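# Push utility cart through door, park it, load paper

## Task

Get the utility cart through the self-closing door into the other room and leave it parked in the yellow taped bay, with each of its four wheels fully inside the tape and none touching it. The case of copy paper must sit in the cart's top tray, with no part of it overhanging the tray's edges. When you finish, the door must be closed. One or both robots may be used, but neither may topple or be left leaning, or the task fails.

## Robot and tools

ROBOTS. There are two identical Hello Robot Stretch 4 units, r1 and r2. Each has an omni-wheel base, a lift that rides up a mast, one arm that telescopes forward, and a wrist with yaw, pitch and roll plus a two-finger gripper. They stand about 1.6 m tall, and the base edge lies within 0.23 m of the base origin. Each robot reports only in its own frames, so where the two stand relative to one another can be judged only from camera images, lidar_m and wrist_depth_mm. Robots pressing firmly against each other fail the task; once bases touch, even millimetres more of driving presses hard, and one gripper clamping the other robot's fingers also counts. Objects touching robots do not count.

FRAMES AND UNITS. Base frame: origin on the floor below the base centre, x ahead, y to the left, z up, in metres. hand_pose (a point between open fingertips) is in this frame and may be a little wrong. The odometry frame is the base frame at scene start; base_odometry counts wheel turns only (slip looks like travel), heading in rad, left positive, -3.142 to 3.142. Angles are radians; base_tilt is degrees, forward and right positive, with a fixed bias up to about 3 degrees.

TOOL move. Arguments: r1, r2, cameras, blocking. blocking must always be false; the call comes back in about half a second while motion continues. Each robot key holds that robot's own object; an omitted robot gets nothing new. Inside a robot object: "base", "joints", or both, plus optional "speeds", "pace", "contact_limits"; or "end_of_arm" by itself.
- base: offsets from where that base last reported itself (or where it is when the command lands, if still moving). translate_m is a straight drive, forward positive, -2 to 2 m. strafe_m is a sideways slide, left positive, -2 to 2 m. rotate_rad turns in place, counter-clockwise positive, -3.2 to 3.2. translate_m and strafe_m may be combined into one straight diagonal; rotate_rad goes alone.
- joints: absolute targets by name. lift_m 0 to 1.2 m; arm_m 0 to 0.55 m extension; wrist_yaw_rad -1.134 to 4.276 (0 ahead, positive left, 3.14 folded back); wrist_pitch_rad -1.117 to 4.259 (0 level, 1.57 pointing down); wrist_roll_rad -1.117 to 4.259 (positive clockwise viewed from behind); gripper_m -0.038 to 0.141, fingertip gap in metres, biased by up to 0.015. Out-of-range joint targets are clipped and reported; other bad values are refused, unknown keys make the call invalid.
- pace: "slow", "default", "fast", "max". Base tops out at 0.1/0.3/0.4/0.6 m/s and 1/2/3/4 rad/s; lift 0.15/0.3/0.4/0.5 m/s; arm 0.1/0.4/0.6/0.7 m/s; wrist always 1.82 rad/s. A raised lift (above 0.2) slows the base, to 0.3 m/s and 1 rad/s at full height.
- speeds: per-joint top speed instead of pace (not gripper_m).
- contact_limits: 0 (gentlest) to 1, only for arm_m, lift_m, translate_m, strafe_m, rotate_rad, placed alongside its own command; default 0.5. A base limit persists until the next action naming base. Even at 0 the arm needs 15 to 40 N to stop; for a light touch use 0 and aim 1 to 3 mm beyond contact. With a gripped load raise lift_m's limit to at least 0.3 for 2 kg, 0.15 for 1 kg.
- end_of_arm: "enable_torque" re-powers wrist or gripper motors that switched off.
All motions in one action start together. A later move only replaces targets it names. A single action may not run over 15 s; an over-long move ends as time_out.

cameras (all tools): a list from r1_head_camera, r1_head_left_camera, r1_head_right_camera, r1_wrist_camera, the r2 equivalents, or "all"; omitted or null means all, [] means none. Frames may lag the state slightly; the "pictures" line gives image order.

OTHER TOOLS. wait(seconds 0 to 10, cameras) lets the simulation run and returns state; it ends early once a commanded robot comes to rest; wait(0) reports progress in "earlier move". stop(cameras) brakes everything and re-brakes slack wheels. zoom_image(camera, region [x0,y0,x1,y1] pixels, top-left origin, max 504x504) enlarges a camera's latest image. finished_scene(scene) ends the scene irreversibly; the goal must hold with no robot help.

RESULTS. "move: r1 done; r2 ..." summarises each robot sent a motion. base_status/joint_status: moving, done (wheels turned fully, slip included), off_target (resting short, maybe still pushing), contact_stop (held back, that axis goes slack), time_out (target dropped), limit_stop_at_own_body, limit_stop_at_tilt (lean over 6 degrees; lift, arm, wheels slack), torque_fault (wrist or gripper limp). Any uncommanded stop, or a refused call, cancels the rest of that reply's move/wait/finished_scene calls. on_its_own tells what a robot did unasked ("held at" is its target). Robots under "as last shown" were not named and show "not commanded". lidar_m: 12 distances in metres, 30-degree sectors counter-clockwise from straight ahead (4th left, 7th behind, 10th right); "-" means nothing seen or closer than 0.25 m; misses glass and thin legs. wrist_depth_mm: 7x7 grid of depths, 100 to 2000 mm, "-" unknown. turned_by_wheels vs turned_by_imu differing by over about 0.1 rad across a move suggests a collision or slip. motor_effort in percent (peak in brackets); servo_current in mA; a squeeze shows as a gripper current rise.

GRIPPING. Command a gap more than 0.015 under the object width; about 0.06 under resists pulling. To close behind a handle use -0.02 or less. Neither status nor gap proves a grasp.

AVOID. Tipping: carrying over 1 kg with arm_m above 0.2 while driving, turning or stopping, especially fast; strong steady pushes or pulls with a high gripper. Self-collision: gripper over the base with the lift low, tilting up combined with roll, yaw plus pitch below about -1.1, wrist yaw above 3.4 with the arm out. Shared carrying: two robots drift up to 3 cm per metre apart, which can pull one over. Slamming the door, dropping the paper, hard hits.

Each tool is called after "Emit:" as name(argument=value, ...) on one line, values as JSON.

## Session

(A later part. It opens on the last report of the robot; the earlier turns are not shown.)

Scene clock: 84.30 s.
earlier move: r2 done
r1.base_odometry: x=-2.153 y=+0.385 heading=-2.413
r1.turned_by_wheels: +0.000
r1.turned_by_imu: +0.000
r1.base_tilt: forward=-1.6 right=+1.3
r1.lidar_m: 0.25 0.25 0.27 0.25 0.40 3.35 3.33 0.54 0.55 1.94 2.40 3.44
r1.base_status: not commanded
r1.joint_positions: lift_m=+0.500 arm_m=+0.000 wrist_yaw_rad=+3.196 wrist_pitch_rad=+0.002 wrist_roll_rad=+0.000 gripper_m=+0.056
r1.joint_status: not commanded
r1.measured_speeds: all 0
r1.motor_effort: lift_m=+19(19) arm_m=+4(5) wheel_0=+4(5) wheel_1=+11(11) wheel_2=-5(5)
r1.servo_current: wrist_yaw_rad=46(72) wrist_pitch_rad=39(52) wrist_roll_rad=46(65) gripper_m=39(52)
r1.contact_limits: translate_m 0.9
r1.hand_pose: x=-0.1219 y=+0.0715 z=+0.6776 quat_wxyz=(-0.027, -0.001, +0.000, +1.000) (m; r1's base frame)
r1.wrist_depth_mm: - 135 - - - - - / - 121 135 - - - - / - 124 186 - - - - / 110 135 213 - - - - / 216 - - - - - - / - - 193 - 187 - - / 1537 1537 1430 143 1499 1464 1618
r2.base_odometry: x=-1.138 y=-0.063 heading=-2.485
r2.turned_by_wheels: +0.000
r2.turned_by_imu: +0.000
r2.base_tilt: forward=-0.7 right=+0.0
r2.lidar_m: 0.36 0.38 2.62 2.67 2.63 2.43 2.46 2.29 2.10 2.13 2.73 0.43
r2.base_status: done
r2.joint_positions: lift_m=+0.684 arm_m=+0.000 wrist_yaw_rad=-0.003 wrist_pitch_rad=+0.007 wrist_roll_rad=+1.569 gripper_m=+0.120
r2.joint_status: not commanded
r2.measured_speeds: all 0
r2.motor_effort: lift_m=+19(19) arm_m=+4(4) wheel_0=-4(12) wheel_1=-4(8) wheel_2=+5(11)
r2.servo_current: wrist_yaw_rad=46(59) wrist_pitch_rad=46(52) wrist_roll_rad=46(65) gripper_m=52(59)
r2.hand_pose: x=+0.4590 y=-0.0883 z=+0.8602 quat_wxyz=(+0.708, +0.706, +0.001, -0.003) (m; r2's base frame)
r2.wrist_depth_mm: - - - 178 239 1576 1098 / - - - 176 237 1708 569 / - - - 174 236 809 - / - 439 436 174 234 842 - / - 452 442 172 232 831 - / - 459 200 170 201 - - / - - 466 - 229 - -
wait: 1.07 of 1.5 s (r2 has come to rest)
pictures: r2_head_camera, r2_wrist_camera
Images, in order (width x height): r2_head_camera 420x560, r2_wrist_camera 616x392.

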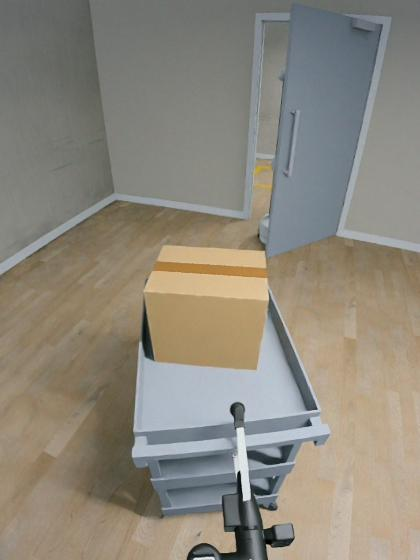

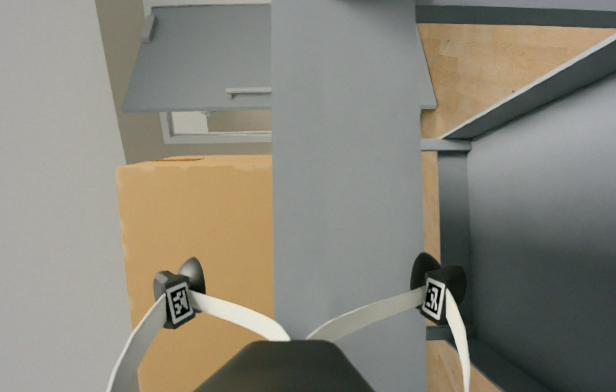

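Emit:
move(blocking=false, cameras=[], r1={"base":{"translate_m":0.65},"contact_limits":{"translate_m":0.9}}, r2={"joints":{"gripper_m":-0.015}})

Emit:
wait(seconds=3, cameras=[])

Emit:
wait(seconds=3, cameras=["r1_head_left_camera","r1_wrist_camera","r2_head_camera","r2_wrist_camera"])

Emit:
zoom_image(camera="r2_head_camera", region=[110, 300, 350, 500])

Scene clock: 92.50 s.
move: r1 moving; r2 moving
r1.base_odometry: x=-2.177 y=+0.364 heading=-2.413
r1.turned_by_wheels: +0.001
r1.turned_by_imu: +0.000
r1.base_tilt: forward=-1.6 right=+1.3
r1.lidar_m: 0.25 0.25 - 0.25 0.36 3.39 3.35 0.55 0.62 2.10 2.40 3.45
r1.base_status: translate_m moving
r1.joint_positions: lift_m=+0.500 arm_m=+0.000 wrist_yaw_rad=+3.196 wrist_pitch_rad=+0.002 wrist_roll_rad=+0.000 gripper_m=+0.056
r1.joint_status: not commanded
r1.measured_speeds: translate_m=+0.121 strafe_m=-0.001 rotate_rad=+0.000 lift_m=+0.000 arm_m=+0.000 wrist_yaw_rad=+0.000 wrist_pitch_rad=+0.000 wrist_roll_rad=+0.000
r1.motor_effort: lift_m=+19(19) arm_m=+4(4) wheel_0=+10(10) wheel_1=+15(17) wheel_2=-14(15)
r1.servo_current: wrist_yaw_rad=33(52) wrist_pitch_rad=39(46) wrist_roll_rad=33(59) gripper_m=46(46)
r1.contact_limits: translate_m 0.9
r1.hand_pose: x=-0.1219 y=+0.0715 z=+0.6776 quat_wxyz=(-0.027, -0.001, +0.000, +1.000) (m; r1's base frame)
r1.wrist_depth_mm: - 134 - - - - - / - 122 135 - - - - / - 124 160 - - - - / 110 135 209 - - - - / 214 - - - - - - / - - 193 - 187 - - / 1576 1499 1397 143 1537 1464 1576
r2.base_odometry: x=-1.138 y=-0.063 heading=-2.485
r2.turned_by_wheels: +0.000
r2.turned_by_imu: +0.000
r2.base_tilt: forward=-0.6 right=+0.1
r2.lidar_m: 0.38 0.39 2.61 2.63 2.63 2.43 2.48 2.27 2.12 2.14 2.69 0.42
r2.base_status: not commanded
r2.joint_positions: lift_m=+0.684 arm_m=+0.000 wrist_yaw_rad=-0.003 wrist_pitch_rad=+0.007 wrist_roll_rad=+1.569 gripper_m=+0.106
r2.joint_status: gripper_m moving
r2.measured_speeds: all 0
r2.motor_effort: lift_m=+19(19) arm_m=+4(4) wheel_0=-5(5) wheel_1=-4(4) wheel_2=+5(5)
r2.servo_current: wrist_yaw_rad=39(52) wrist_pitch_rad=52(52) wrist_roll_rad=52(52) gripper_m=137(137)
r2.hand_pose: x=+0.4590 y=-0.0883 z=+0.8602 quat_wxyz=(+0.708, +0.706, +0.001, -0.003) (m; r2's base frame)
r2.wrist_depth_mm: - - - 179 241 1537 1078 / - - - 236 237 1618 544 / - - - 176 236 809 - / - 436 436 174 234 831 - / - 452 442 172 232 831 - / - 459 196 170 214 - - / - 473 466 - 229 - -
pictures: none
No camera images: "cameras" was empty.

Scene clock: 94.13 s.
earlier move: r1 moving; r2 done
r1.base_odometry: x=-2.497 y=+0.078 heading=-2.413
r1.turned_by_wheels: +0.000
r1.turned_by_imu: -0.001
r1.base_tilt: forward=-1.6 right=+1.3
r1.lidar_m: 1.46 3.30 2.56 0.25 0.27 0.58 3.80 0.93 1.27 2.29 2.42 3.49
r1.base_status: translate_m moving
r1.joint_positions: lift_m=+0.500 arm_m=+0.000 wrist_yaw_rad=+3.196 wrist_pitch_rad=+0.002 wrist_roll_rad=+0.000 gripper_m=+0.056
r1.joint_status: not commanded
r1.measured_speeds: translate_m=+0.300 strafe_m=+0.001 rotate_rad=-0.007 lift_m=+0.000 arm_m=+0.000 wrist_yaw_rad=+0.000 wrist_pitch_rad=+0.000 wrist_roll_rad=+0.000
r1.motor_effort: lift_m=+19(19) arm_m=+4(4) wheel_0=+5(10) wheel_1=+8(17) wheel_2=-8(15)
r1.servo_current: wrist_yaw_rad=52(72) wrist_pitch_rad=46(52) wrist_roll_rad=46(72) gripper_m=39(52)
r1.contact_limits: translate_m 0.9
r1.hand_pose: x=-0.1219 y=+0.0715 z=+0.6776 quat_wxyz=(-0.027, -0.001, +0.000, +1.000) (m; r1's base frame)
r1.wrist_depth_mm: - 135 - - - - 544 / - 121 135 - - - 544 / - 124 158 - - - 473 / 109 135 210 - - - 477 / 137 976 - - - - 477 / 221 1008 193 - 187 - 484 / - 152 1537 153 1576 1499 574
r2.base_odometry: x=-1.138 y=-0.063 heading=-2.485
r2.turned_by_wheels: +0.000
r2.turned_by_imu: +0.000
r2.base_tilt: forward=-0.7 right=+0.0
r2.lidar_m: 0.38 0.41 2.63 2.63 2.64 2.43 2.46 2.31 2.12 2.13 2.72 0.42
r2.base_status: not commanded
r2.joint_positions: lift_m=+0.684 arm_m=+0.000 wrist_yaw_rad=-0.003 wrist_pitch_rad=+0.003 wrist_roll_rad=+1.569 gripper_m=-0.013
r2.joint_status: all done
r2.measured_speeds: all 0
r2.motor_effort: lift_m=+19(20) arm_m=+4(4) wheel_0=-2(5) wheel_1=+0(4) wheel_2=+0(5)
r2.servo_current: wrist_yaw_rad=52(65) wrist_pitch_rad=46(72) wrist_roll_rad=46(65) gripper_m=124(332)
r2.hand_pose: x=+0.4590 y=-0.0883 z=+0.8611 quat_wxyz=(+0.708, +0.706, +0.000, -0.002) (m; r2's base frame)
r2.wrist_depth_mm: - - - 178 239 1537 1182 / - - - 177 236 1661 1118 / - - - 175 235 768 - / - 439 439 174 233 - - / - 449 445 172 231 - - / - - 185 170 183 - - / - - 469 - 228 - -
wait: 1.63 of 3 s (r2 has come to rest)
pictures: none
No camera images: "cameras" was empty.

Scene clock: 95.67 s.
earlier move: r1 done
r1.base_odometry: x=-2.638 y=-0.048 heading=-2.413
r1.turned_by_wheels: +0.000
r1.turned_by_imu: +0.001
r1.base_tilt: forward=-1.6 right=+1.3
r1.lidar_m: 1.26 3.23 2.48 0.26 0.25 0.45 4.02 1.09 1.54 2.31 2.45 3.50
r1.base_status: done
r1.joint_positions: lift_m=+0.500 arm_m=+0.000 wrist_yaw_rad=+3.196 wrist_pitch_rad=+0.002 wrist_roll_rad=+0.000 gripper_m=+0.056
r1.joint_status: not commanded
r1.measured_speeds: all 0
r1.motor_effort: lift_m=+19(19) arm_m=+4(5) wheel_0=+0(10) wheel_1=+7(17) wheel_2=+0(15)
r1.servo_current: wrist_yaw_rad=65(78) wrist_pitch_rad=39(52) wrist_roll_rad=46(72) gripper_m=46(52)
r1.contact_limits: translate_m 0.9
r1.hand_pose: x=-0.1219 y=+0.0715 z=+0.6776 quat_wxyz=(-0.027, -0.001, +0.000, +1.000) (m; r1's base frame)
r1.wrist_depth_mm: - 135 - - - - 234 / - 120 135 - - - 240 / - 123 187 - - - 246 / 110 135 213 - - - 250 / 137 1118 - - - - 251 / 214 1118 195 - 187 - 251 / - 151 1576 153 1618 597 248
r2.base_odometry: x=-1.138 y=-0.063 heading=-2.485
r2.turned_by_wheels: +0.000
r2.turned_by_imu: +0.000
r2.base_tilt: forward=-0.6 right=+0.1
r2.lidar_m: 0.36 0.40 2.60 2.65 2.63 2.43 2.48 2.28 2.10 2.16 2.72 0.43
r2.base_status: not commanded
r2.joint_positions: lift_m=+0.684 arm_m=+0.000 wrist_yaw_rad=-0.003 wrist_pitch_rad=+0.003 wrist_roll_rad=+1.569 gripper_m=-0.013
r2.joint_status: all done
r2.measured_speeds: all 0
r2.motor_effort: lift_m=+19(20) arm_m=+4(4) wheel_0=-3(5) wheel_1=+0(4) wheel_2=+0(5)
r2.servo_current: wrist_yaw_rad=52(65) wrist_pitch_rad=46(72) wrist_roll_rad=46(65) gripper_m=117(332)
r2.hand_pose: x=+0.4590 y=-0.0883 z=+0.8611 quat_wxyz=(+0.708, +0.706, +0.000, -0.002) (m; r2's base frame)
r2.wrist_depth_mm: - - - 177 240 1576 1182 / - - - 176 236 1708 1118 / - - - 175 235 768 - / - 442 436 173 232 - - / - 452 445 172 230 - - / - - 185 170 182 - - / - - 466 - 228 - -
wait: 1.53 of 3 s (r1 has come to rest)
pictures: r1_head_left_camera, r1_wrist_camera, r2_head_camera, r2_wrist_camera
Images, in order (width x height): r1_head_left_camera 420x672, r1_wrist_camera 616x392, r2_head_camera 420x560, r2_wrist_camera 616x392.

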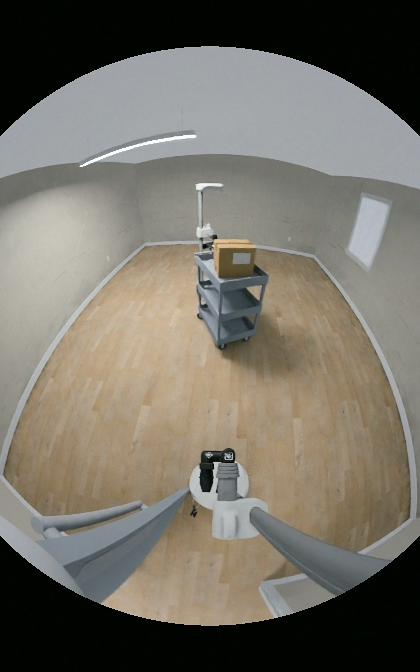

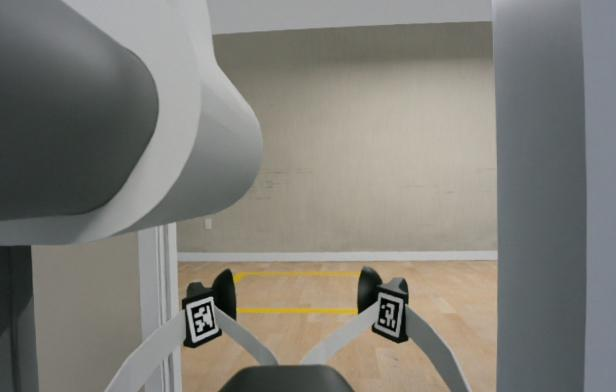

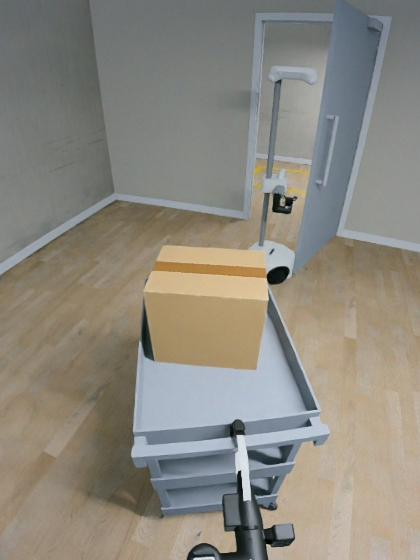

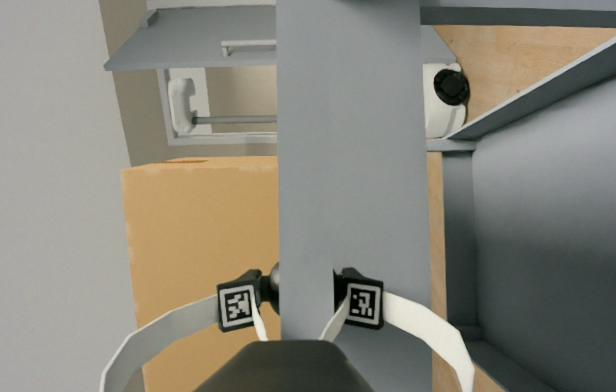

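Scaled by 2.100 from the camera's 420x560 image, which has a finer 1200x1600 frame.

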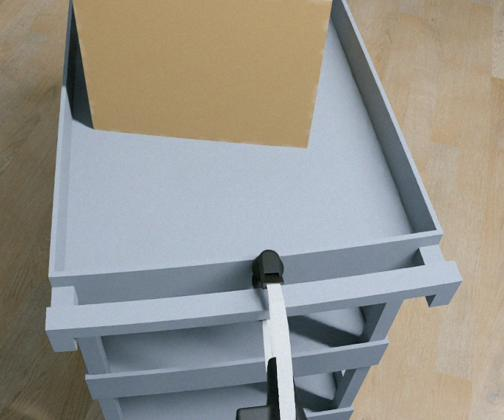

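Emit:
move(blocking=false, cameras=[], r1={"base":{"strafe_m":0.3},"contact_limits":{"strafe_m":0.8},"pace":"slow"}, r2={"base":{"translate_m":0.03,"strafe_m":0.18},"pace":"slow"})

Emit:
wait(seconds=2.5, cameras=[])

Emit:
move(blocking=false, cameras=[], r2={"base":{"rotate_rad":-0.41},"pace":"slow"})

Emit:
wait(seconds=3, cameras=["r1_head_left_camera","r2_head_camera"])

Scene clock: 118.67 s.
move: r1 moving; r2 moving
r1.base_odometry: x=-2.629 y=-0.058 heading=-2.413
r1.turned_by_wheels: +0.000
r1.turned_by_imu: -0.001
r1.base_tilt: forward=-1.6 right=+1.3
r1.lidar_m: 1.27 3.21 2.45 0.29 0.25 0.46 4.01 1.08 1.53 2.32 2.45 3.55
r1.base_status: strafe_m moving
r1.joint_positions: lift_m=+0.500 arm_m=+0.000 wrist_yaw_rad=+3.196 wrist_pitch_rad=+0.002 wrist_roll_rad=+0.000 gripper_m=+0.056
r1.joint_status: not commanded
r1.measured_speeds: translate_m=-0.001 strafe_m=+0.056 rotate_rad=+0.004 lift_m=+0.000 arm_m=+0.000 wrist_yaw_rad=+0.000 wrist_pitch_rad=+0.000 wrist_roll_rad=+0.000
r1.motor_effort: lift_m=+19(19) arm_m=+4(4) wheel_0=-16(17) wheel_1=+10(12) wheel_2=+1(1)
r1.servo_current: wrist_yaw_rad=78(78) wrist_pitch_rad=39(46) wrist_roll_rad=46(65) gripper_m=46(46)
r1.contact_limits: strafe_m 0.8
r1.hand_pose: x=-0.1219 y=+0.0715 z=+0.6776 quat_wxyz=(-0.027, -0.001, +0.000, +1.000) (m; r1's base frame)
r1.wrist_depth_mm: - 135 - - - - 242 / - 120 135 - - - 251 / - 123 187 - - - 255 / 110 135 213 - - - 258 / 137 - - - - - 260 / 215 1160 194 - 187 891 259 / - 152 1537 154 1618 549 256
r2.base_odometry: x=-1.132 y=-0.074 heading=-2.486
r2.turned_by_wheels: -0.001
r2.turned_by_imu: -0.001
r2.base_tilt: forward=-0.7 right=+0.1
r2.lidar_m: 0.39 0.39 2.59 2.61 2.64 2.42 2.45 2.33 2.12 2.16 2.74 0.45
r2.base_status: translate_m moving; strafe_m moving
r2.joint_positions: lift_m=+0.684 arm_m=+0.000 wrist_yaw_rad=-0.005 wrist_pitch_rad=+0.003 wrist_roll_rad=+1.569 gripper_m=-0.014
r2.joint_status: not commanded
r2.measured_speeds: translate_m=+0.008 strafe_m=+0.050 rotate_rad=+0.000 lift_m=+0.000 arm_m=+0.000 wrist_yaw_rad=-0.015 wrist_pitch_rad=-0.002 wrist_roll_rad=+0.000
r2.motor_effort: lift_m=+19(20) arm_m=+4(4) wheel_0=-10(15) wheel_1=+5(7) wheel_2=-9(9)
r2.servo_current: wrist_yaw_rad=46(59) wrist_pitch_rad=39(46) wrist_roll_rad=46(46) gripper_m=104(124)
r2.hand_pose: x=+0.4588 y=-0.0888 z=+0.8611 quat_wxyz=(+0.708, +0.706, -0.001, -0.003) (m; r2's base frame)
r2.wrist_depth_mm: - - - 179 240 1618 1138 / - - - 177 236 1708 1118 / - - - 176 235 788 - / - 442 436 173 232 - - / - 449 445 171 230 820 - / - - 186 169 182 - - / - 469 469 - 226 - -
pictures: none
No camera images: "cameras" was empty.

Scene clock: 121.17 s.
earlier move: r1 moving; r2 moving
r1.base_odometry: x=-2.467 y=-0.239 heading=-2.413
r1.turned_by_wheels: +0.000
r1.turned_by_imu: +0.001
r1.base_tilt: forward=-1.6 right=+1.3
r1.lidar_m: 1.33 2.92 2.24 2.16 0.25 0.34 4.15 1.19 1.52 2.55 2.70 1.36
r1.base_status: strafe_m moving
r1.joint_positions: lift_m=+0.500 arm_m=+0.000 wrist_yaw_rad=+3.196 wrist_pitch_rad=+0.002 wrist_roll_rad=+0.000 gripper_m=+0.056
r1.joint_status: not commanded
r1.measured_speeds: translate_m=+0.000 strafe_m=+0.100 rotate_rad=+0.002 lift_m=+0.000 arm_m=+0.000 wrist_yaw_rad=+0.000 wrist_pitch_rad=+0.000 wrist_roll_rad=+0.000
r1.motor_effort: lift_m=+19(19) arm_m=+4(4) wheel_0=-13(18) wheel_1=+7(12) wheel_2=+1(2)
r1.servo_current: wrist_yaw_rad=39(78) wrist_pitch_rad=39(52) wrist_roll_rad=39(72) gripper_m=39(46)
r1.contact_limits: strafe_m 0.8
r1.hand_pose: x=-0.1219 y=+0.0715 z=+0.6776 quat_wxyz=(-0.027, -0.001, +0.000, +1.000) (m; r1's base frame)
r1.wrist_depth_mm: - 135 - - - 336 213 / - 121 135 - - 340 217 / - 124 187 - - 345 220 / 110 135 213 - - 347 220 / 216 - - - - 349 220 / 226 - 194 - 187 351 221 / 223 1205 1537 153 831 285 220
r2.base_odometry: x=-1.052 y=-0.223 heading=-2.486
r2.turned_by_wheels: +0.000
r2.turned_by_imu: +0.000
r2.base_tilt: forward=-0.7 right=+0.0
r2.lidar_m: 0.40 0.43 2.42 2.48 2.58 2.37 2.42 2.48 2.27 2.31 2.94 0.40
r2.base_status: translate_m moving; strafe_m moving
r2.joint_positions: lift_m=+0.684 arm_m=+0.000 wrist_yaw_rad=-0.010 wrist_pitch_rad=+0.002 wrist_roll_rad=+1.569 gripper_m=-0.014
r2.joint_status: not commanded
r2.measured_speeds: all 0
r2.motor_effort: lift_m=+20(20) arm_m=+4(4) wheel_0=-11(17) wheel_1=+6(9) wheel_2=-10(15)
r2.servo_current: wrist_yaw_rad=72(85) wrist_pitch_rad=39(46) wrist_roll_rad=52(59) gripper_m=78(124)
r2.hand_pose: x=+0.4583 y=-0.0904 z=+0.8614 quat_wxyz=(+0.708, +0.706, -0.003, -0.005) (m; r2's base frame)
r2.wrist_depth_mm: - - - 162 220 1661 1205 / - - - 164 221 1537 - / - - 427 166 224 820 - / - 452 439 167 226 820 - / - - 455 169 229 831 - / - - 189 171 181 - - / - - 500 - 232 - -
wait: 2.50 s; no rest
pictures: none
No camera images: "cameras" was empty.

Scene clock: 121.67 s.
earlier move: r1 moving; r2 done
move: r2 moving
r1.base_odometry: x=-2.444 y=-0.266 heading=-2.413
r1.turned_by_wheels: +0.000
r1.turned_by_imu: +0.000
r1.base_tilt: forward=-1.6 right=+1.2
r1.lidar_m: 1.32 2.86 2.18 2.14 0.25 0.30 4.16 1.22 1.52 2.60 2.75 1.34
r1.base_status: strafe_m moving
r1.joint_positions: lift_m=+0.500 arm_m=+0.000 wrist_yaw_rad=+3.196 wrist_pitch_rad=+0.002 wrist_roll_rad=+0.000 gripper_m=+0.056
r1.joint_status: not commanded
r1.measured_speeds: translate_m=+0.000 strafe_m=+0.044 rotate_rad=-0.002 lift_m=+0.000 arm_m=+0.000 wrist_yaw_rad=+0.000 wrist_pitch_rad=+0.000 wrist_roll_rad=+0.000
r1.motor_effort: lift_m=+19(19) arm_m=+4(4) wheel_0=-7(11) wheel_1=+5(7) wheel_2=+1(1)
r1.servo_current: wrist_yaw_rad=59(59) wrist_pitch_rad=39(46) wrist_roll_rad=52(52) gripper_m=46(46)
r1.contact_limits: strafe_m 0.8
r1.hand_pose: x=-0.1219 y=+0.0715 z=+0.6776 quat_wxyz=(-0.027, -0.001, +0.000, +1.000) (m; r1's base frame)
r1.wrist_depth_mm: - 135 - - - 306 204 / - 120 135 - - 310 206 / - 124 187 - - 315 208 / 110 135 213 - - 319 209 / 216 - - - - 319 211 / 1138 - 194 - 188 320 210 / - 1255 1576 153 831 264 210
r2.base_odometry: x=-1.052 y=-0.224 heading=-2.609
r2.turned_by_wheels: -0.123
r2.turned_by_imu: -0.119
r2.base_tilt: forward=-0.6 right=+0.1
r2.lidar_m: 0.39 0.40 2.45 2.43 2.74 2.38 2.40 2.65 2.27 2.29 2.71 0.44
r2.base_status: rotate_rad moving
r2.joint_positions: lift_m=+0.684 arm_m=+0.000 wrist_yaw_rad=+0.010 wrist_pitch_rad=+0.002 wrist_roll_rad=+1.569 gripper_m=-0.014
r2.joint_status: not commanded
r2.measured_speeds: translate_m=+0.002 strafe_m=+0.001 rotate_rad=-0.486 lift_m=+0.000 arm_m=+0.000 wrist_yaw_rad=+0.038 wrist_pitch_rad=+0.000 wrist_roll_rad=+0.000
r2.motor_effort: lift_m=+20(20) arm_m=+4(4) wheel_0=+14(15) wheel_1=+10(10) wheel_2=+14(14)
r2.servo_current: wrist_yaw_rad=59(72) wrist_pitch_rad=46(46) wrist_roll_rad=46(59) gripper_m=85(91)
r2.hand_pose: x=+0.4601 y=-0.0846 z=+0.8614 quat_wxyz=(+0.708, +0.706, +0.004, +0.003) (m; r2's base frame)
r2.wrist_depth_mm: - - - 174 232 1661 1205 / - - - 174 232 1661 609 / - - - 173 233 798 - / - 449 439 173 232 831 - / - - 452 173 231 820 - / - - 189 172 181 820 - / - - 488 - 232 - -
pictures: none
No camera images: "cameras" was empty.

Scene clock: 122.30 s.
earlier move: r1 done; r2 moving
r1.base_odometry: x=-2.439 y=-0.271 heading=-2.413
r1.turned_by_wheels: +0.000
r1.turned_by_imu: +0.000
r1.base_tilt: forward=-1.6 right=+1.3
r1.lidar_m: 1.37 2.84 2.17 2.12 0.25 0.31 4.17 1.23 1.52 2.61 2.74 1.41
r1.base_status: done
r1.joint_positions: lift_m=+0.500 arm_m=+0.000 wrist_yaw_rad=+3.196 wrist_pitch_rad=+0.002 wrist_roll_rad=+0.000 gripper_m=+0.056
r1.joint_status: not commanded
r1.measured_speeds: all 0
r1.motor_effort: lift_m=+19(19) arm_m=+4(5) wheel_0=-7(11) wheel_1=+4(7) wheel_2=+0(2)
r1.servo_current: wrist_yaw_rad=39(72) wrist_pitch_rad=33(52) wrist_roll_rad=59(65) gripper_m=46(46)
r1.contact_limits: strafe_m 0.8
r1.hand_pose: x=-0.1219 y=+0.0715 z=+0.6776 quat_wxyz=(-0.027, -0.001, +0.000, +1.000) (m; r1's base frame)
r1.wrist_depth_mm: - 135 - - - 300 202 / - 120 135 - - 303 204 / - 123 186 - - 309 206 / 110 136 213 - - 312 208 / 216 - - - - 312 208 / 1160 - 194 - 188 312 208 / 1160 1308 1537 153 521 260 206
r2.base_odometry: x=-1.052 y=-0.224 heading=-2.884
r2.turned_by_wheels: -0.275
r2.turned_by_imu: -0.267
r2.base_tilt: forward=-0.7 right=+0.1
r2.lidar_m: 0.30 0.27 2.55 2.43 2.53 2.49 2.36 2.49 2.38 2.26 2.39 0.48
r2.base_status: rotate_rad moving
r2.joint_positions: lift_m=+0.684 arm_m=+0.000 wrist_yaw_rad=+0.004 wrist_pitch_rad=+0.002 wrist_roll_rad=+1.569 gripper_m=-0.014
r2.joint_status: not commanded
r2.measured_speeds: translate_m=+0.000 strafe_m=+0.000 rotate_rad=-0.162 lift_m=+0.000 arm_m=+0.000 wrist_yaw_rad=-0.034 wrist_pitch_rad=+0.000 wrist_roll_rad=+0.000
r2.motor_effort: lift_m=+19(20) arm_m=+3(4) wheel_0=+5(18) wheel_1=+5(10) wheel_2=+4(17)
r2.servo_current: wrist_yaw_rad=46(78) wrist_pitch_rad=46(52) wrist_roll_rad=52(59) gripper_m=91(91)
r2.hand_pose: x=+0.4597 y=-0.0862 z=+0.8614 quat_wxyz=(+0.708, +0.706, +0.002, +0.001) (m; r2's base frame)
r2.wrist_depth_mm: - - - 279 - 1708 1182 / - - - 249 327 336 334 / - - - 281 290 1808 1281 / - - - 206 266 1808 539 / - - - 188 245 809 - / - 442 189 172 180 - - / - - 415 - 215 - -
wait: 0.63 of 3 s (r1 has come to rest)
pictures: r1_head_left_camera, r2_head_camera
Images, in order (width x height): r1_head_left_camera 420x672, r2_head_camera 420x560.

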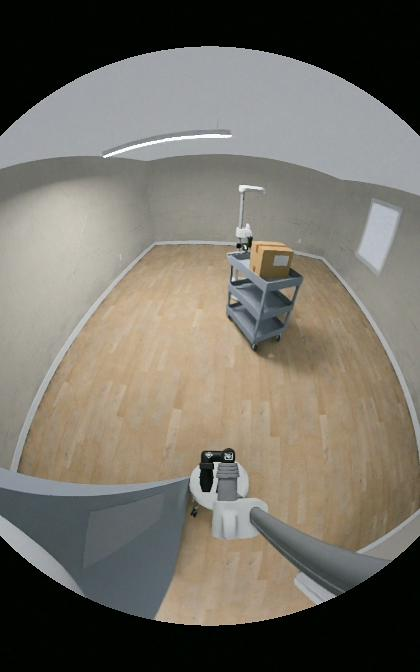

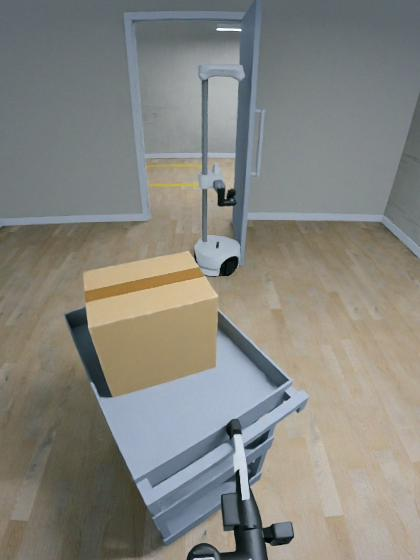

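Emit:
move(blocking=false, cameras=[], r1={"base":{"strafe_m":0.25},"contact_limits":{"strafe_m":0.8},"pace":"slow"}, r2={"base":{"translate_m":-1.0,"strafe_m":0.45}})

Emit:
wait(seconds=6, cameras=[])

Emit:
wait(seconds=3, cameras=["r1_head_left_camera","r2_head_camera"])

Scene clock: 135.73 s.
earlier move: r2 done
move: r1 moving; r2 moving
r1.base_odometry: x=-2.429 y=-0.282 heading=-2.413
r1.turned_by_wheels: +0.000
r1.turned_by_imu: -0.001
r1.base_tilt: forward=-1.6 right=+1.3
r1.lidar_m: 1.40 2.85 2.17 2.11 0.25 0.31 4.19 1.24 1.53 2.60 2.79 1.43
r1.base_status: strafe_m moving
r1.joint_positions: lift_m=+0.500 arm_m=+0.000 wrist_yaw_rad=+3.196 wrist_pitch_rad=+0.002 wrist_roll_rad=+0.000 gripper_m=+0.056
r1.joint_status: not commanded
r1.measured_speeds: translate_m=+0.000 strafe_m=+0.056 rotate_rad=+0.001 lift_m=+0.000 arm_m=+0.000 wrist_yaw_rad=+0.000 wrist_pitch_rad=+0.000 wrist_roll_rad=+0.000
r1.motor_effort: lift_m=+19(19) arm_m=+4(4) wheel_0=-11(14) wheel_1=+6(9) wheel_2=+0(1)
r1.servo_current: wrist_yaw_rad=33(72) wrist_pitch_rad=39(46) wrist_roll_rad=59(59) gripper_m=39(46)
r1.contact_limits: strafe_m 0.8
r1.hand_pose: x=-0.1219 y=+0.0715 z=+0.6776 quat_wxyz=(-0.027, -0.001, +0.000, +1.000) (m; r1's base frame)
r1.wrist_depth_mm: - 135 - - - 293 199 / - 120 135 - - 296 200 / - 123 187 - - 300 203 / 110 135 213 - - 303 205 / 216 - - - - 303 204 / 1205 - 193 - 187 304 204 / 1182 1537 1576 153 492 254 204
r2.base_odometry: x=-1.018 y=-0.230 heading=-2.895
r2.turned_by_wheels: -0.011
r2.turned_by_imu: -0.010
r2.base_tilt: forward=-0.6 right=+0.1
r2.lidar_m: 0.33 0.30 2.56 2.42 2.51 2.46 2.34 2.44 2.39 2.30 2.40 0.43
r2.base_status: translate_m moving; strafe_m moving
r2.joint_positions: lift_m=+0.684 arm_m=+0.000 wrist_yaw_rad=+0.003 wrist_pitch_rad=+0.002 wrist_roll_rad=+1.569 gripper_m=-0.014
r2.joint_status: not commanded
r2.measured_speeds: translate_m=-0.121 strafe_m=+0.055 rotate_rad=+0.003 lift_m=+0.000 arm_m=+0.000 wrist_yaw_rad=+0.000 wrist_pitch_rad=+0.000 wrist_roll_rad=+0.000
r2.motor_effort: lift_m=+20(20) arm_m=-3(4) wheel_0=-6(12) wheel_1=-7(7) wheel_2=+14(16)
r2.servo_current: wrist_yaw_rad=59(59) wrist_pitch_rad=39(46) wrist_roll_rad=39(52) gripper_m=91(91)
r2.hand_pose: x=+0.4595 y=-0.0866 z=+0.8614 quat_wxyz=(+0.708, +0.706, +0.002, +0.000) (m; r2's base frame)
r2.wrist_depth_mm: - - - 276 - 1708 1182 / - - - 306 325 329 330 / - - - 278 293 1756 1205 / - - - 204 265 1756 549 / - - - 187 244 759 - / - 439 189 172 181 - - / - - 415 - 215 - -
pictures: none
No camera images: "cameras" was empty.

Scene clock: 138.73 s.
earlier move: r1 contact_stop; r2 moving
r1.base_odometry: x=-2.283 y=-0.443 heading=-2.401
r1.turned_by_wheels: +0.012
r1.turned_by_imu: +0.005
r1.base_tilt: forward=-1.6 right=+1.3
r1.lidar_m: 2.22 2.57 1.95 1.91 0.25 0.25 0.59 1.33 1.51 2.81 2.99 2.20
r1.base_status: strafe_m contact_stop (by the wheels' count: +0.232 of +0.250)
r1.joint_positions: lift_m=+0.500 arm_m=+0.000 wrist_yaw_rad=+3.196 wrist_pitch_rad=+0.002 wrist_roll_rad=+0.000 gripper_m=+0.056
r1.joint_status: not commanded
r1.measured_speeds: all 0
r1.on_its_own: the wheels are slack since a contact_stop
r1.motor_effort: lift_m=+19(19) arm_m=+4(5) wheel_0=+0(34) wheel_1=+0(35) wheel_2=+0(6)
r1.servo_current: wrist_yaw_rad=33(72) wrist_pitch_rad=46(52) wrist_roll_rad=39(72) gripper_m=39(52)
r1.contact_limits: strafe_m 0.8
r1.hand_pose: x=-0.1218 y=+0.0716 z=+0.6776 quat_wxyz=(-0.027, -0.001, +0.000, +1.000) (m; r1's base frame)
r1.wrist_depth_mm: - 134 - - 397 231 176 / - 122 134 - 402 234 177 / - 125 158 - 410 236 178 / 109 135 211 - 379 236 179 / 213 - - - 379 238 180 / - - 193 - 191 238 180 / 1537 1537 1537 143 345 211 180
r2.base_odometry: x=-0.179 y=-0.379 heading=-2.895
r2.turned_by_wheels: +0.000
r2.turned_by_imu: +0.000
r2.base_tilt: forward=-0.7 right=+0.1
r2.lidar_m: 0.45 2.96 2.17 2.05 2.20 1.66 1.56 1.67 2.26 2.66 2.74 0.37
r2.base_status: translate_m moving; strafe_m moving
r2.joint_positions: lift_m=+0.684 arm_m=+0.000 wrist_yaw_rad=+0.002 wrist_pitch_rad=+0.002 wrist_roll_rad=+1.569 gripper_m=-0.014
r2.joint_status: not commanded
r2.measured_speeds: translate_m=-0.273 strafe_m=+0.124 rotate_rad=-0.004 lift_m=+0.000 arm_m=+0.000 wrist_yaw_rad=-0.008 wrist_pitch_rad=+0.000 wrist_roll_rad=+0.000
r2.motor_effort: lift_m=+20(20) arm_m=-3(4) wheel_0=-9(18) wheel_1=-6(9) wheel_2=+9(16)
r2.servo_current: wrist_yaw_rad=46(65) wrist_pitch_rad=39(46) wrist_roll_rad=33(65) gripper_m=91(98)
r2.hand_pose: x=+0.4595 y=-0.0867 z=+0.8614 quat_wxyz=(+0.708, +0.706, +0.002, +0.000) (m; r2's base frame)
r2.wrist_depth_mm: - 353 349 102 158 - - / - 375 375 111 171 - - / - 436 424 119 186 - - / - - 496 133 205 - - / - - - 151 228 1756 - / - - 188 171 180 1661 496 / - - - - - 1921 1205
wait: 3.00 of 6 s (r1 has come to rest)
pictures: none
No camera images: "cameras" was empty.

not run: a stop that you did not command came earlier in this reply.

Emit:
stop(cameras=["r1_head_left_camera","r2_head_camera"])

Scene clock: 140.40 s.
earlier move: r2 done
stop: r1's wheels hold again
r1.base_odometry: x=-2.283 y=-0.443 heading=-2.401
r1.turned_by_wheels: +0.000
r1.turned_by_imu: +0.000
r1.base_tilt: forward=-1.6 right=+1.3
r1.lidar_m: 2.42 2.56 1.98 1.92 0.25 0.25 0.58 1.34 1.51 2.80 3.00 2.56
r1.base_status: strafe_m contact_stop (by the wheels' count: +0.232 of +0.250)
r1.joint_positions: lift_m=+0.500 arm_m=+0.000 wrist_yaw_rad=+3.196 wrist_pitch_rad=+0.002 wrist_roll_rad=+0.000 gripper_m=+0.056
r1.joint_status: not commanded
r1.measured_speeds: all 0
r1.motor_effort: lift_m=+19(19) arm_m=+4(5) wheel_0=+0(34) wheel_1=+0(35) wheel_2=+0(6)
r1.servo_current: wrist_yaw_rad=59(72) wrist_pitch_rad=33(52) wrist_roll_rad=39(72) gripper_m=39(52)
r1.contact_limits: strafe_m 0.8
r1.hand_pose: x=-0.1218 y=+0.0716 z=+0.6776 quat_wxyz=(-0.027, -0.001, +0.000, +1.000) (m; r1's base frame)
r1.wrist_depth_mm: - 135 - - 397 232 175 / - 122 134 - 404 233 177 / - 125 159 - 407 236 178 / 109 135 212 - 375 237 180 / 213 - - - 377 237 180 / - - 195 - 191 238 180 / 1537 1499 1464 143 345 211 180
r2.base_odometry: x=+0.028 y=-0.416 heading=-2.896
r2.turned_by_wheels: +0.000
r2.turned_by_imu: -0.001
r2.base_tilt: forward=-0.7 right=+0.1
r2.lidar_m: 0.47 2.89 2.06 1.98 2.01 1.46 1.39 1.43 1.98 2.74 0.63 0.32
r2.base_status: done
r2.joint_positions: lift_m=+0.684 arm_m=+0.000 wrist_yaw_rad=-0.004 wrist_pitch_rad=+0.002 wrist_roll_rad=+1.569 gripper_m=-0.014
r2.joint_status: not commanded
r2.measured_speeds: all 0
r2.motor_effort: lift_m=+20(20) arm_m=-4(4) wheel_0=-4(18) wheel_1=-4(9) wheel_2=-2(16)
r2.servo_current: wrist_yaw_rad=46(65) wrist_pitch_rad=39(46) wrist_roll_rad=52(65) gripper_m=78(98)
r2.hand_pose: x=+0.4589 y=-0.0887 z=+0.8614 quat_wxyz=(+0.708, +0.706, -0.001, -0.002) (m; r2's base frame)
r2.wrist_depth_mm: - 332 327 - - 117 - / - 387 389 - - - - / - - 477 - 160 - - / - - - - 183 569 539 / - - - 118 226 1576 484 / - - 187 139 182 1618 445 / - - - - - 1397 1138
pictures: r1_head_left_camera, r2_head_camera
Images, in order (width x height): r1_head_left_camera 420x672, r2_head_camera 420x560.

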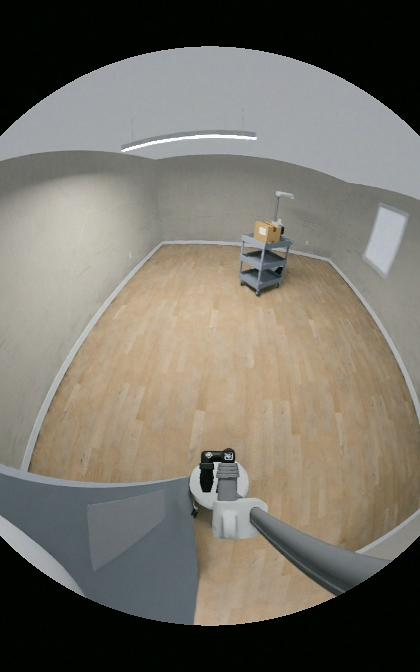

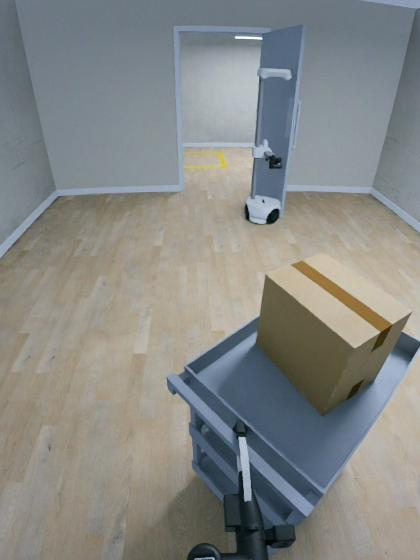

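Emit:
move(blocking=false, cameras=[], r1={"base":{"translate_m":0.13},"pace":"slow"}, r2={"base":{"translate_m":-0.8,"strafe_m":0.05},"pace":"slow"})

Emit:
wait(seconds=3, cameras=[])

Emit:
wait(seconds=8, cameras=["r1_head_left_camera","r2_head_camera"])

Emit:
zoom_image(camera="r2_head_camera", region=[110, 200, 360, 470])

Scene clock: 150.87 s.
move: r1 moving; r2 moving
r1.base_odometry: x=-2.292 y=-0.452 heading=-2.400
r1.turned_by_wheels: +0.001
r1.turned_by_imu: +0.000
r1.base_tilt: forward=-1.6 right=+1.3
r1.lidar_m: 2.42 2.56 1.96 1.90 0.25 0.25 0.57 1.36 1.52 2.80 3.00 2.56
r1.base_status: translate_m moving
r1.joint_positions: lift_m=+0.500 arm_m=+0.000 wrist_yaw_rad=+3.196 wrist_pitch_rad=+0.002 wrist_roll_rad=+0.000 gripper_m=+0.056
r1.joint_status: not commanded
r1.measured_speeds: translate_m=+0.049 strafe_m=+0.001 rotate_rad=-0.003 lift_m=+0.000 arm_m=+0.000 wrist_yaw_rad=+0.000 wrist_pitch_rad=+0.000 wrist_roll_rad=+0.000
r1.motor_effort: lift_m=+19(19) arm_m=+4(4) wheel_0=+3(5) wheel_1=+7(11) wheel_2=-5(6)
r1.servo_current: wrist_yaw_rad=52(65) wrist_pitch_rad=39(52) wrist_roll_rad=46(65) gripper_m=46(46)
r1.hand_pose: x=-0.1218 y=+0.0716 z=+0.6776 quat_wxyz=(-0.027, -0.001, +0.000, +1.000) (m; r1's base frame)
r1.wrist_depth_mm: - 135 - - 399 231 175 / - 122 135 - 402 232 177 / - 125 158 - 410 249 178 / 109 135 211 - 375 237 180 / 213 - - - 379 239 180 / - - 194 - 189 237 180 / 1499 1537 1537 143 379 212 180
r2.base_odometry: x=+0.040 y=-0.414 heading=-2.897
r2.turned_by_wheels: -0.001
r2.turned_by_imu: +0.000
r2.base_tilt: forward=-0.6 right=+0.1
r2.lidar_m: 0.46 2.88 2.08 1.98 2.01 1.44 1.38 1.42 1.95 2.72 0.73 0.32
r2.base_status: translate_m moving; strafe_m moving
r2.joint_positions: lift_m=+0.684 arm_m=+0.000 wrist_yaw_rad=-0.004 wrist_pitch_rad=+0.002 wrist_roll_rad=+1.569 gripper_m=-0.014
r2.joint_status: not commanded
r2.measured_speeds: translate_m=-0.049 strafe_m=+0.003 rotate_rad=-0.002 lift_m=+0.000 arm_m=+0.000 wrist_yaw_rad=+0.000 wrist_pitch_rad=+0.000 wrist_roll_rad=+0.000
r2.motor_effort: lift_m=+19(20) arm_m=-3(4) wheel_0=-10(15) wheel_1=-8(8) wheel_2=+10(11)
r2.servo_current: wrist_yaw_rad=59(59) wrist_pitch_rad=46(46) wrist_roll_rad=46(59) gripper_m=78(85)
r2.hand_pose: x=+0.4589 y=-0.0887 z=+0.8614 quat_wxyz=(+0.708, +0.706, -0.001, -0.002) (m; r2's base frame)
r2.wrist_depth_mm: - 332 338 - - 118 - / - 387 389 - - - - / - - 480 - 160 - - / - - - - 183 1499 - / - - - 113 225 1618 492 / - - 189 139 182 1618 449 / - - - - - 1397 1138
pictures: none
No camera images: "cameras" was empty.

Scene clock: 152.97 s.
earlier move: r1 done; r2 moving
r1.base_odometry: x=-2.379 y=-0.531 heading=-2.401
r1.turned_by_wheels: +0.000
r1.turned_by_imu: +0.000
r1.base_tilt: forward=-1.6 right=+1.3
r1.lidar_m: 2.51 2.58 1.93 1.88 0.25 0.25 0.58 1.45 1.70 2.83 2.99 2.61
r1.base_status: done
r1.joint_positions: lift_m=+0.500 arm_m=+0.000 wrist_yaw_rad=+3.196 wrist_pitch_rad=+0.002 wrist_roll_rad=+0.000 gripper_m=+0.056
r1.joint_status: not commanded
r1.measured_speeds: all 0
r1.motor_effort: lift_m=+19(19) arm_m=+4(4) wheel_0=+1(5) wheel_1=+6(11) wheel_2=-1(7)
r1.servo_current: wrist_yaw_rad=46(65) wrist_pitch_rad=39(52) wrist_roll_rad=39(65) gripper_m=46(52)
r1.hand_pose: x=-0.1218 y=+0.0716 z=+0.6776 quat_wxyz=(-0.027, -0.001, +0.000, +1.000) (m; r1's base frame)
r1.wrist_depth_mm: - 135 - - 394 224 182 / - 122 135 - 402 226 182 / - 125 158 - 407 245 183 / 109 135 211 - 375 230 183 / 213 - - - 377 231 183 / 223 - 193 - 191 231 183 / 1397 1537 1537 143 379 204 183
r2.base_odometry: x=+0.234 y=-0.378 heading=-2.896
r2.turned_by_wheels: +0.001
r2.turned_by_imu: +0.001
r2.base_tilt: forward=-0.7 right=+0.0
r2.lidar_m: 0.43 2.84 2.07 1.98 1.69 1.20 1.16 1.24 1.72 2.76 0.69 0.32
r2.base_status: translate_m moving; strafe_m moving
r2.joint_positions: lift_m=+0.684 arm_m=+0.000 wrist_yaw_rad=-0.004 wrist_pitch_rad=+0.002 wrist_roll_rad=+1.569 gripper_m=-0.014
r2.joint_status: not commanded
r2.measured_speeds: translate_m=-0.100 strafe_m=+0.006 rotate_rad=+0.000 lift_m=+0.000 arm_m=+0.000 wrist_yaw_rad=+0.000 wrist_pitch_rad=+0.000 wrist_roll_rad=+0.000
r2.motor_effort: lift_m=+19(20) arm_m=-3(4) wheel_0=-6(15) wheel_1=-5(10) wheel_2=+10(12)
r2.servo_current: wrist_yaw_rad=65(65) wrist_pitch_rad=39(52) wrist_roll_rad=39(65) gripper_m=85(85)
r2.hand_pose: x=+0.4590 y=-0.0885 z=+0.8614 quat_wxyz=(+0.708, +0.706, -0.001, -0.002) (m; r2's base frame)
r2.wrist_depth_mm: - 332 325 - - 115 - / - 387 392 - - 131 - / - - 480 - 157 - - / - - - - 182 554 535 / - - - - 224 1661 484 / - - 189 136 182 1618 445 / - - - - - 399 1138
wait: 2.10 of 3 s (r1 has come to rest)
pictures: none
No camera images: "cameras" was empty.

Scene clock: 159.67 s.
earlier move: r2 done
r1.base_odometry: x=-2.379 y=-0.531 heading=-2.401
r1.turned_by_wheels: +0.000
r1.turned_by_imu: +0.000
r1.base_tilt: forward=-1.6 right=+1.3
r1.lidar_m: 3.12 2.53 1.96 1.91 0.25 0.25 0.57 1.45 1.70 2.81 2.99 3.30
r1.base_status: done
r1.joint_positions: lift_m=+0.500 arm_m=+0.000 wrist_yaw_rad=+3.196 wrist_pitch_rad=+0.002 wrist_roll_rad=+0.000 gripper_m=+0.056
r1.joint_status: not commanded
r1.measured_speeds: all 0
r1.motor_effort: lift_m=+19(19) arm_m=+4(4) wheel_0=+0(5) wheel_1=+6(11) wheel_2=-1(7)
r1.servo_current: wrist_yaw_rad=52(72) wrist_pitch_rad=39(52) wrist_roll_rad=52(72) gripper_m=39(52)
r1.hand_pose: x=-0.1218 y=+0.0716 z=+0.6776 quat_wxyz=(-0.027, -0.001, +0.000, +1.000) (m; r1's base frame)
r1.wrist_depth_mm: - 134 - - 394 224 181 / - 122 135 - 404 227 183 / - 125 158 - 410 244 182 / 109 135 211 - 375 230 183 / 213 - - - 379 232 183 / 222 - 194 - 191 231 183 / 1366 1537 1499 143 379 204 184
r2.base_odometry: x=+0.816 y=-0.270 heading=-2.896
r2.turned_by_wheels: +0.000
r2.turned_by_imu: +0.000
r2.base_tilt: forward=-0.6 right=+0.1
r2.lidar_m: 0.45 2.80 2.03 1.93 0.85 0.62 0.59 0.61 0.85 2.31 0.72 0.32
r2.base_status: done
r2.joint_positions: lift_m=+0.684 arm_m=+0.000 wrist_yaw_rad=-0.003 wrist_pitch_rad=+0.002 wrist_roll_rad=+1.569 gripper_m=-0.014
r2.joint_status: not commanded
r2.measured_speeds: all 0
r2.motor_effort: lift_m=+19(20) arm_m=-3(4) wheel_0=-4(15) wheel_1=-5(10) wheel_2=+6(12)
r2.servo_current: wrist_yaw_rad=52(65) wrist_pitch_rad=33(52) wrist_roll_rad=46(72) gripper_m=78(91)
r2.hand_pose: x=+0.4590 y=-0.0883 z=+0.8614 quat_wxyz=(+0.708, +0.706, +0.000, -0.002) (m; r2's base frame)
r2.wrist_depth_mm: - 332 329 - - 115 - / - 387 389 - - 131 - / - - 480 - 158 - - / - - - - 182 564 535 / - - - - 224 1618 488 / - - 188 136 181 1618 445 / - - - - - 397 1118
wait: 6.70 of 8 s (r2 has come to rest)
pictures: r1_head_left_camera, r2_head_camera
Images, in order (width x height): r1_head_left_camera 420x672, r2_head_camera 420x560.

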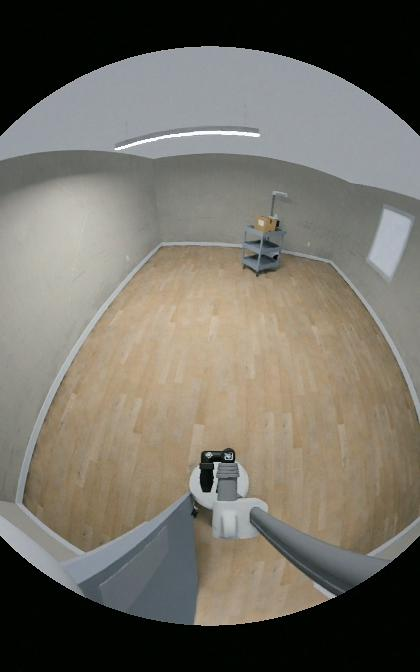

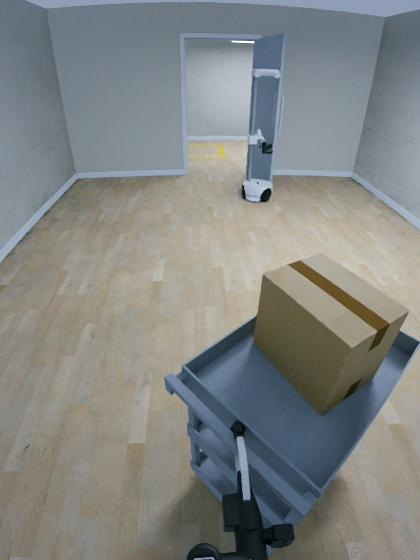

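Scaled by 1.867 from the camera's 420x560 image, which has a finer 1200x1600 frame.

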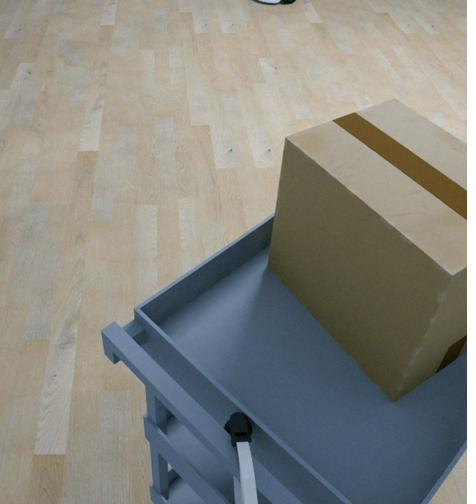

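Emit:
move(blocking=false, cameras=[], r2={"base":{"rotate_rad":-0.45},"pace":"slow"})

Emit:
wait(seconds=3, cameras=["r2_head_camera"])

Scene clock: 169.40 s.
move: r2 moving
r1: as last shown
r1.lidar_m: 3.09 2.55 1.96 1.90 0.25 0.25 0.62 1.45 1.71 2.82 3.00 3.29
r1.motor_effort: lift_m=+19(19) arm_m=+4(4) wheel_0=+0(1) wheel_1=+7(7) wheel_2=-1(1)
r1.servo_current: wrist_yaw_rad=46(59) wrist_pitch_rad=39(52) wrist_roll_rad=39(59) gripper_m=46(46)
r1.wrist_depth_mm: - 134 - - 397 224 181 / - 122 135 - 399 228 182 / - 125 158 - 404 244 183 / 109 135 211 - 375 232 183 / 213 - - - 379 231 183 / 222 - 194 - 191 231 183 / 1397 1576 1537 143 377 205 184
r2.base_odometry: x=+0.816 y=-0.270 heading=-3.019
r2.turned_by_wheels: -0.123
r2.turned_by_imu: -0.118
r2.base_tilt: forward=-0.7 right=+0.0
r2.lidar_m: 0.43 3.22 2.09 1.95 1.01 0.64 0.59 0.60 0.77 1.62 2.82 0.32
r2.base_status: rotate_rad moving
r2.joint_positions: lift_m=+0.684 arm_m=+0.000 wrist_yaw_rad=+0.015 wrist_pitch_rad=+0.002 wrist_roll_rad=+1.569 gripper_m=-0.014
r2.joint_status: not commanded
r2.measured_speeds: translate_m=+0.000 strafe_m=+0.001 rotate_rad=-0.485 lift_m=+0.000 arm_m=+0.000 wrist_yaw_rad=+0.035 wrist_pitch_rad=+0.000 wrist_roll_rad=+0.000
r2.motor_effort: lift_m=+19(20) arm_m=-4(4) wheel_0=+19(19) wheel_1=+11(11) wheel_2=+13(14)
r2.servo_current: wrist_yaw_rad=91(91) wrist_pitch_rad=39(46) wrist_roll_rad=52(52) gripper_m=85(85)
r2.hand_pose: x=+0.4606 y=-0.0831 z=+0.8614 quat_wxyz=(+0.708, +0.706, +0.006, +0.005) (m; r2's base frame)
r2.wrist_depth_mm: 330 322 327 - - 118 - / - 368 370 - 136 - - / - 462 445 - 152 - - / - - - - 177 544 - / - - - - 212 1618 504 / - - - 130 179 1618 473 / - - - - 384 402 394
pictures: none
No camera images: "cameras" was empty.

Scene clock: 170.53 s.
earlier move: r2 done
r1.base_odometry: x=-2.379 y=-0.531 heading=-2.401
r1.turned_by_wheels: +0.000
r1.turned_by_imu: +0.000
r1.base_tilt: forward=-1.6 right=+1.2
r1.lidar_m: 3.08 2.58 1.97 1.91 0.25 0.26 0.59 1.44 1.69 2.82 3.01 3.44
r1.base_status: not commanded
r1.joint_positions: lift_m=+0.500 arm_m=+0.000 wrist_yaw_rad=+3.196 wrist_pitch_rad=+0.002 wrist_roll_rad=+0.000 gripper_m=+0.056
r1.joint_status: not commanded
r1.measured_speeds: all 0
r1.motor_effort: lift_m=+19(19) arm_m=+4(4) wheel_0=+1(1) wheel_1=+6(7) wheel_2=-1(1)
r1.servo_current: wrist_yaw_rad=46(59) wrist_pitch_rad=46(52) wrist_roll_rad=65(72) gripper_m=46(46)
r1.hand_pose: x=-0.1218 y=+0.0716 z=+0.6776 quat_wxyz=(-0.027, -0.001, +0.000, +1.000) (m; r1's base frame)
r1.wrist_depth_mm: - 135 - - 394 224 182 / - 122 134 - 402 227 182 / - 125 159 - 404 242 183 / 109 136 211 - 375 231 182 / 212 - - - 375 231 183 / 222 - 193 - 191 231 183 / 1397 1576 1537 143 382 204 184
r2.base_odometry: x=+0.816 y=-0.270 heading=+2.939
r2.turned_by_wheels: -0.325
r2.turned_by_imu: -0.315
r2.base_tilt: forward=-0.7 right=+0.0
r2.lidar_m: 0.41 0.46 2.54 1.99 1.82 0.79 0.61 0.57 0.64 0.95 2.78 0.41
r2.base_status: done
r2.joint_positions: lift_m=+0.684 arm_m=+0.000 wrist_yaw_rad=+0.002 wrist_pitch_rad=+0.002 wrist_roll_rad=+1.569 gripper_m=-0.014
r2.joint_status: not commanded
r2.measured_speeds: all 0
r2.motor_effort: lift_m=+19(20) arm_m=+4(4) wheel_0=+6(24) wheel_1=+4(12) wheel_2=+7(14)
r2.servo_current: wrist_yaw_rad=46(104) wrist_pitch_rad=39(46) wrist_roll_rad=46(65) gripper_m=72(85)
r2.hand_pose: x=+0.4594 y=-0.0869 z=+0.8614 quat_wxyz=(+0.708, +0.706, +0.002, +0.000) (m; r2's base frame)
r2.wrist_depth_mm: - - - 153 208 1576 1118 / - - - 156 213 759 - / - 424 421 162 220 - - / - 452 439 167 226 - - / - - 469 170 231 - - / - - 186 175 181 - - / - - - - - 535 504
wait: 1.13 of 3 s (r2 has come to rest)
pictures: r2_head_camera
Images, in order (width x height): r2_head_camera 420x560.

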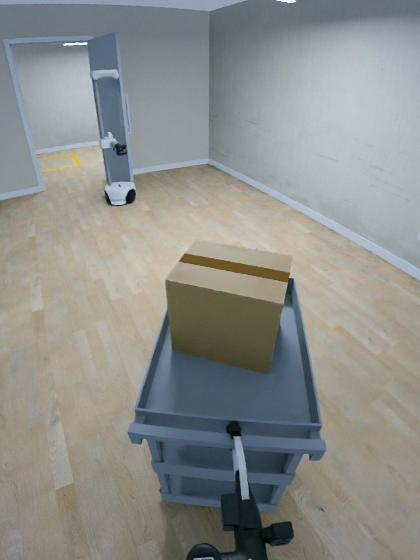

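Emit:
move(blocking=false, cameras=[], r2={"base":{"strafe_m":-0.36,"translate_m":0.08},"pace":"slow"})

Emit:
wait(seconds=6, cameras=["r2_head_camera"])

Scene clock: 182.13 s.
move: r2 moving
r1: as last shown
r1.base_tilt: forward=-1.6 right=+1.3
r1.lidar_m: 3.12 2.53 1.97 1.92 0.25 0.25 0.58 1.45 1.72 2.82 3.02 3.49
r1.servo_current: wrist_yaw_rad=39(65) wrist_pitch_rad=46(46) wrist_roll_rad=46(52) gripper_m=39(46)
r1.wrist_depth_mm: - 134 - - 394 225 181 / - 122 135 - 402 227 182 / - 125 158 - 410 244 182 / 109 135 211 - 375 231 182 / 213 - - - 377 231 183 / 223 - 193 - 190 232 183 / 1430 1537 1499 143 382 204 183
r2.base_odometry: x=+0.816 y=-0.257 heading=+2.939
r2.turned_by_wheels: +0.000
r2.turned_by_imu: +0.001
r2.base_tilt: forward=-0.7 right=+0.1
r2.lidar_m: 0.40 0.45 2.59 2.00 1.82 0.77 0.60 0.57 0.62 0.93 2.78 0.41
r2.base_status: translate_m moving; strafe_m moving
r2.joint_positions: lift_m=+0.684 arm_m=+0.000 wrist_yaw_rad=+0.002 wrist_pitch_rad=+0.002 wrist_roll_rad=+1.569 gripper_m=-0.014
r2.joint_status: not commanded
r2.measured_speeds: translate_m=+0.010 strafe_m=-0.050 rotate_rad=+0.000 lift_m=+0.000 arm_m=+0.000 wrist_yaw_rad=+0.000 wrist_pitch_rad=+0.000 wrist_roll_rad=+0.000
r2.motor_effort: lift_m=+19(20) arm_m=+4(4) wheel_0=+9(16) wheel_1=-6(7) wheel_2=-8(8)
r2.servo_current: wrist_yaw_rad=39(52) wrist_pitch_rad=33(46) wrist_roll_rad=46(59) gripper_m=78(78)
r2.hand_pose: x=+0.4594 y=-0.0869 z=+0.8614 quat_wxyz=(+0.708, +0.706, +0.002, +0.000) (m; r2's base frame)
r2.wrist_depth_mm: - - - 153 210 1537 1138 / - - - 158 216 768 - / - 427 421 162 220 - - / - 452 439 166 226 - - / - - 473 171 232 - - / - - 187 175 182 - - / - - - - - 539 508
pictures: none
No camera images: "cameras" was empty.

Scene clock: 186.57 s.
earlier move: r2 done
r1.base_odometry: x=-2.379 y=-0.531 heading=-2.401
r1.turned_by_wheels: +0.000
r1.turned_by_imu: +0.000
r1.base_tilt: forward=-1.6 right=+1.3
r1.lidar_m: 3.17 2.55 1.98 1.90 0.25 0.26 0.57 1.46 1.68 2.81 3.01 4.32
r1.base_status: not commanded
r1.joint_positions: lift_m=+0.500 arm_m=+0.000 wrist_yaw_rad=+3.196 wrist_pitch_rad=+0.002 wrist_roll_rad=+0.000 gripper_m=+0.056
r1.joint_status: not commanded
r1.measured_speeds: all 0
r1.motor_effort: lift_m=+19(19) arm_m=+4(4) wheel_0=+0(1) wheel_1=+6(7) wheel_2=-1(1)
r1.servo_current: wrist_yaw_rad=46(78) wrist_pitch_rad=46(52) wrist_roll_rad=52(65) gripper_m=39(46)
r1.hand_pose: x=-0.1218 y=+0.0716 z=+0.6776 quat_wxyz=(-0.027, -0.001, +0.000, +1.000) (m; r1's base frame)
r1.wrist_depth_mm: - 135 - - 397 224 182 / - 122 134 - 402 228 182 / - 125 159 - 407 243 182 / 109 135 211 - 373 230 182 / 213 - - - 377 232 183 / 221 - 193 - 191 232 184 / 1430 1537 1537 143 382 204 184
r2.base_odometry: x=+0.810 y=+0.098 heading=+2.939
r2.turned_by_wheels: +0.000
r2.turned_by_imu: +0.000
r2.base_tilt: forward=-0.6 right=+0.1
r2.lidar_m: 0.34 0.34 3.07 2.38 1.60 0.65 0.53 0.49 0.54 0.82 2.43 0.47
r2.base_status: done
r2.joint_positions: lift_m=+0.684 arm_m=+0.000 wrist_yaw_rad=+0.002 wrist_pitch_rad=+0.002 wrist_roll_rad=+1.569 gripper_m=-0.014
r2.joint_status: not commanded
r2.measured_speeds: all 0
r2.motor_effort: lift_m=+19(20) arm_m=+4(4) wheel_0=+7(16) wheel_1=-2(7) wheel_2=-6(12)
r2.servo_current: wrist_yaw_rad=46(59) wrist_pitch_rad=46(46) wrist_roll_rad=46(59) gripper_m=78(85)
r2.hand_pose: x=+0.4594 y=-0.0870 z=+0.8614 quat_wxyz=(+0.708, +0.706, +0.001, +0.000) (m; r2's base frame)
r2.wrist_depth_mm: - - - 225 294 300 1060 / - - - 213 281 1576 1205 / - - - 202 263 1756 530 / - - - 193 252 842 - / - 449 445 182 240 831 - / - 439 187 175 180 809 - / - 436 436 - 223 - -
wait: 4.43 of 6 s (r2 has come to rest)
pictures: r2_head_camera
Images, in order (width x height): r2_head_camera 420x560.

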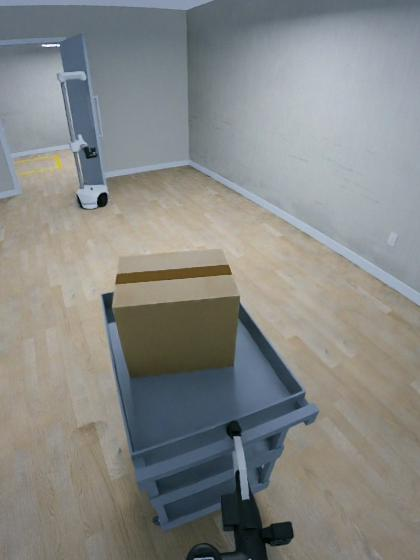

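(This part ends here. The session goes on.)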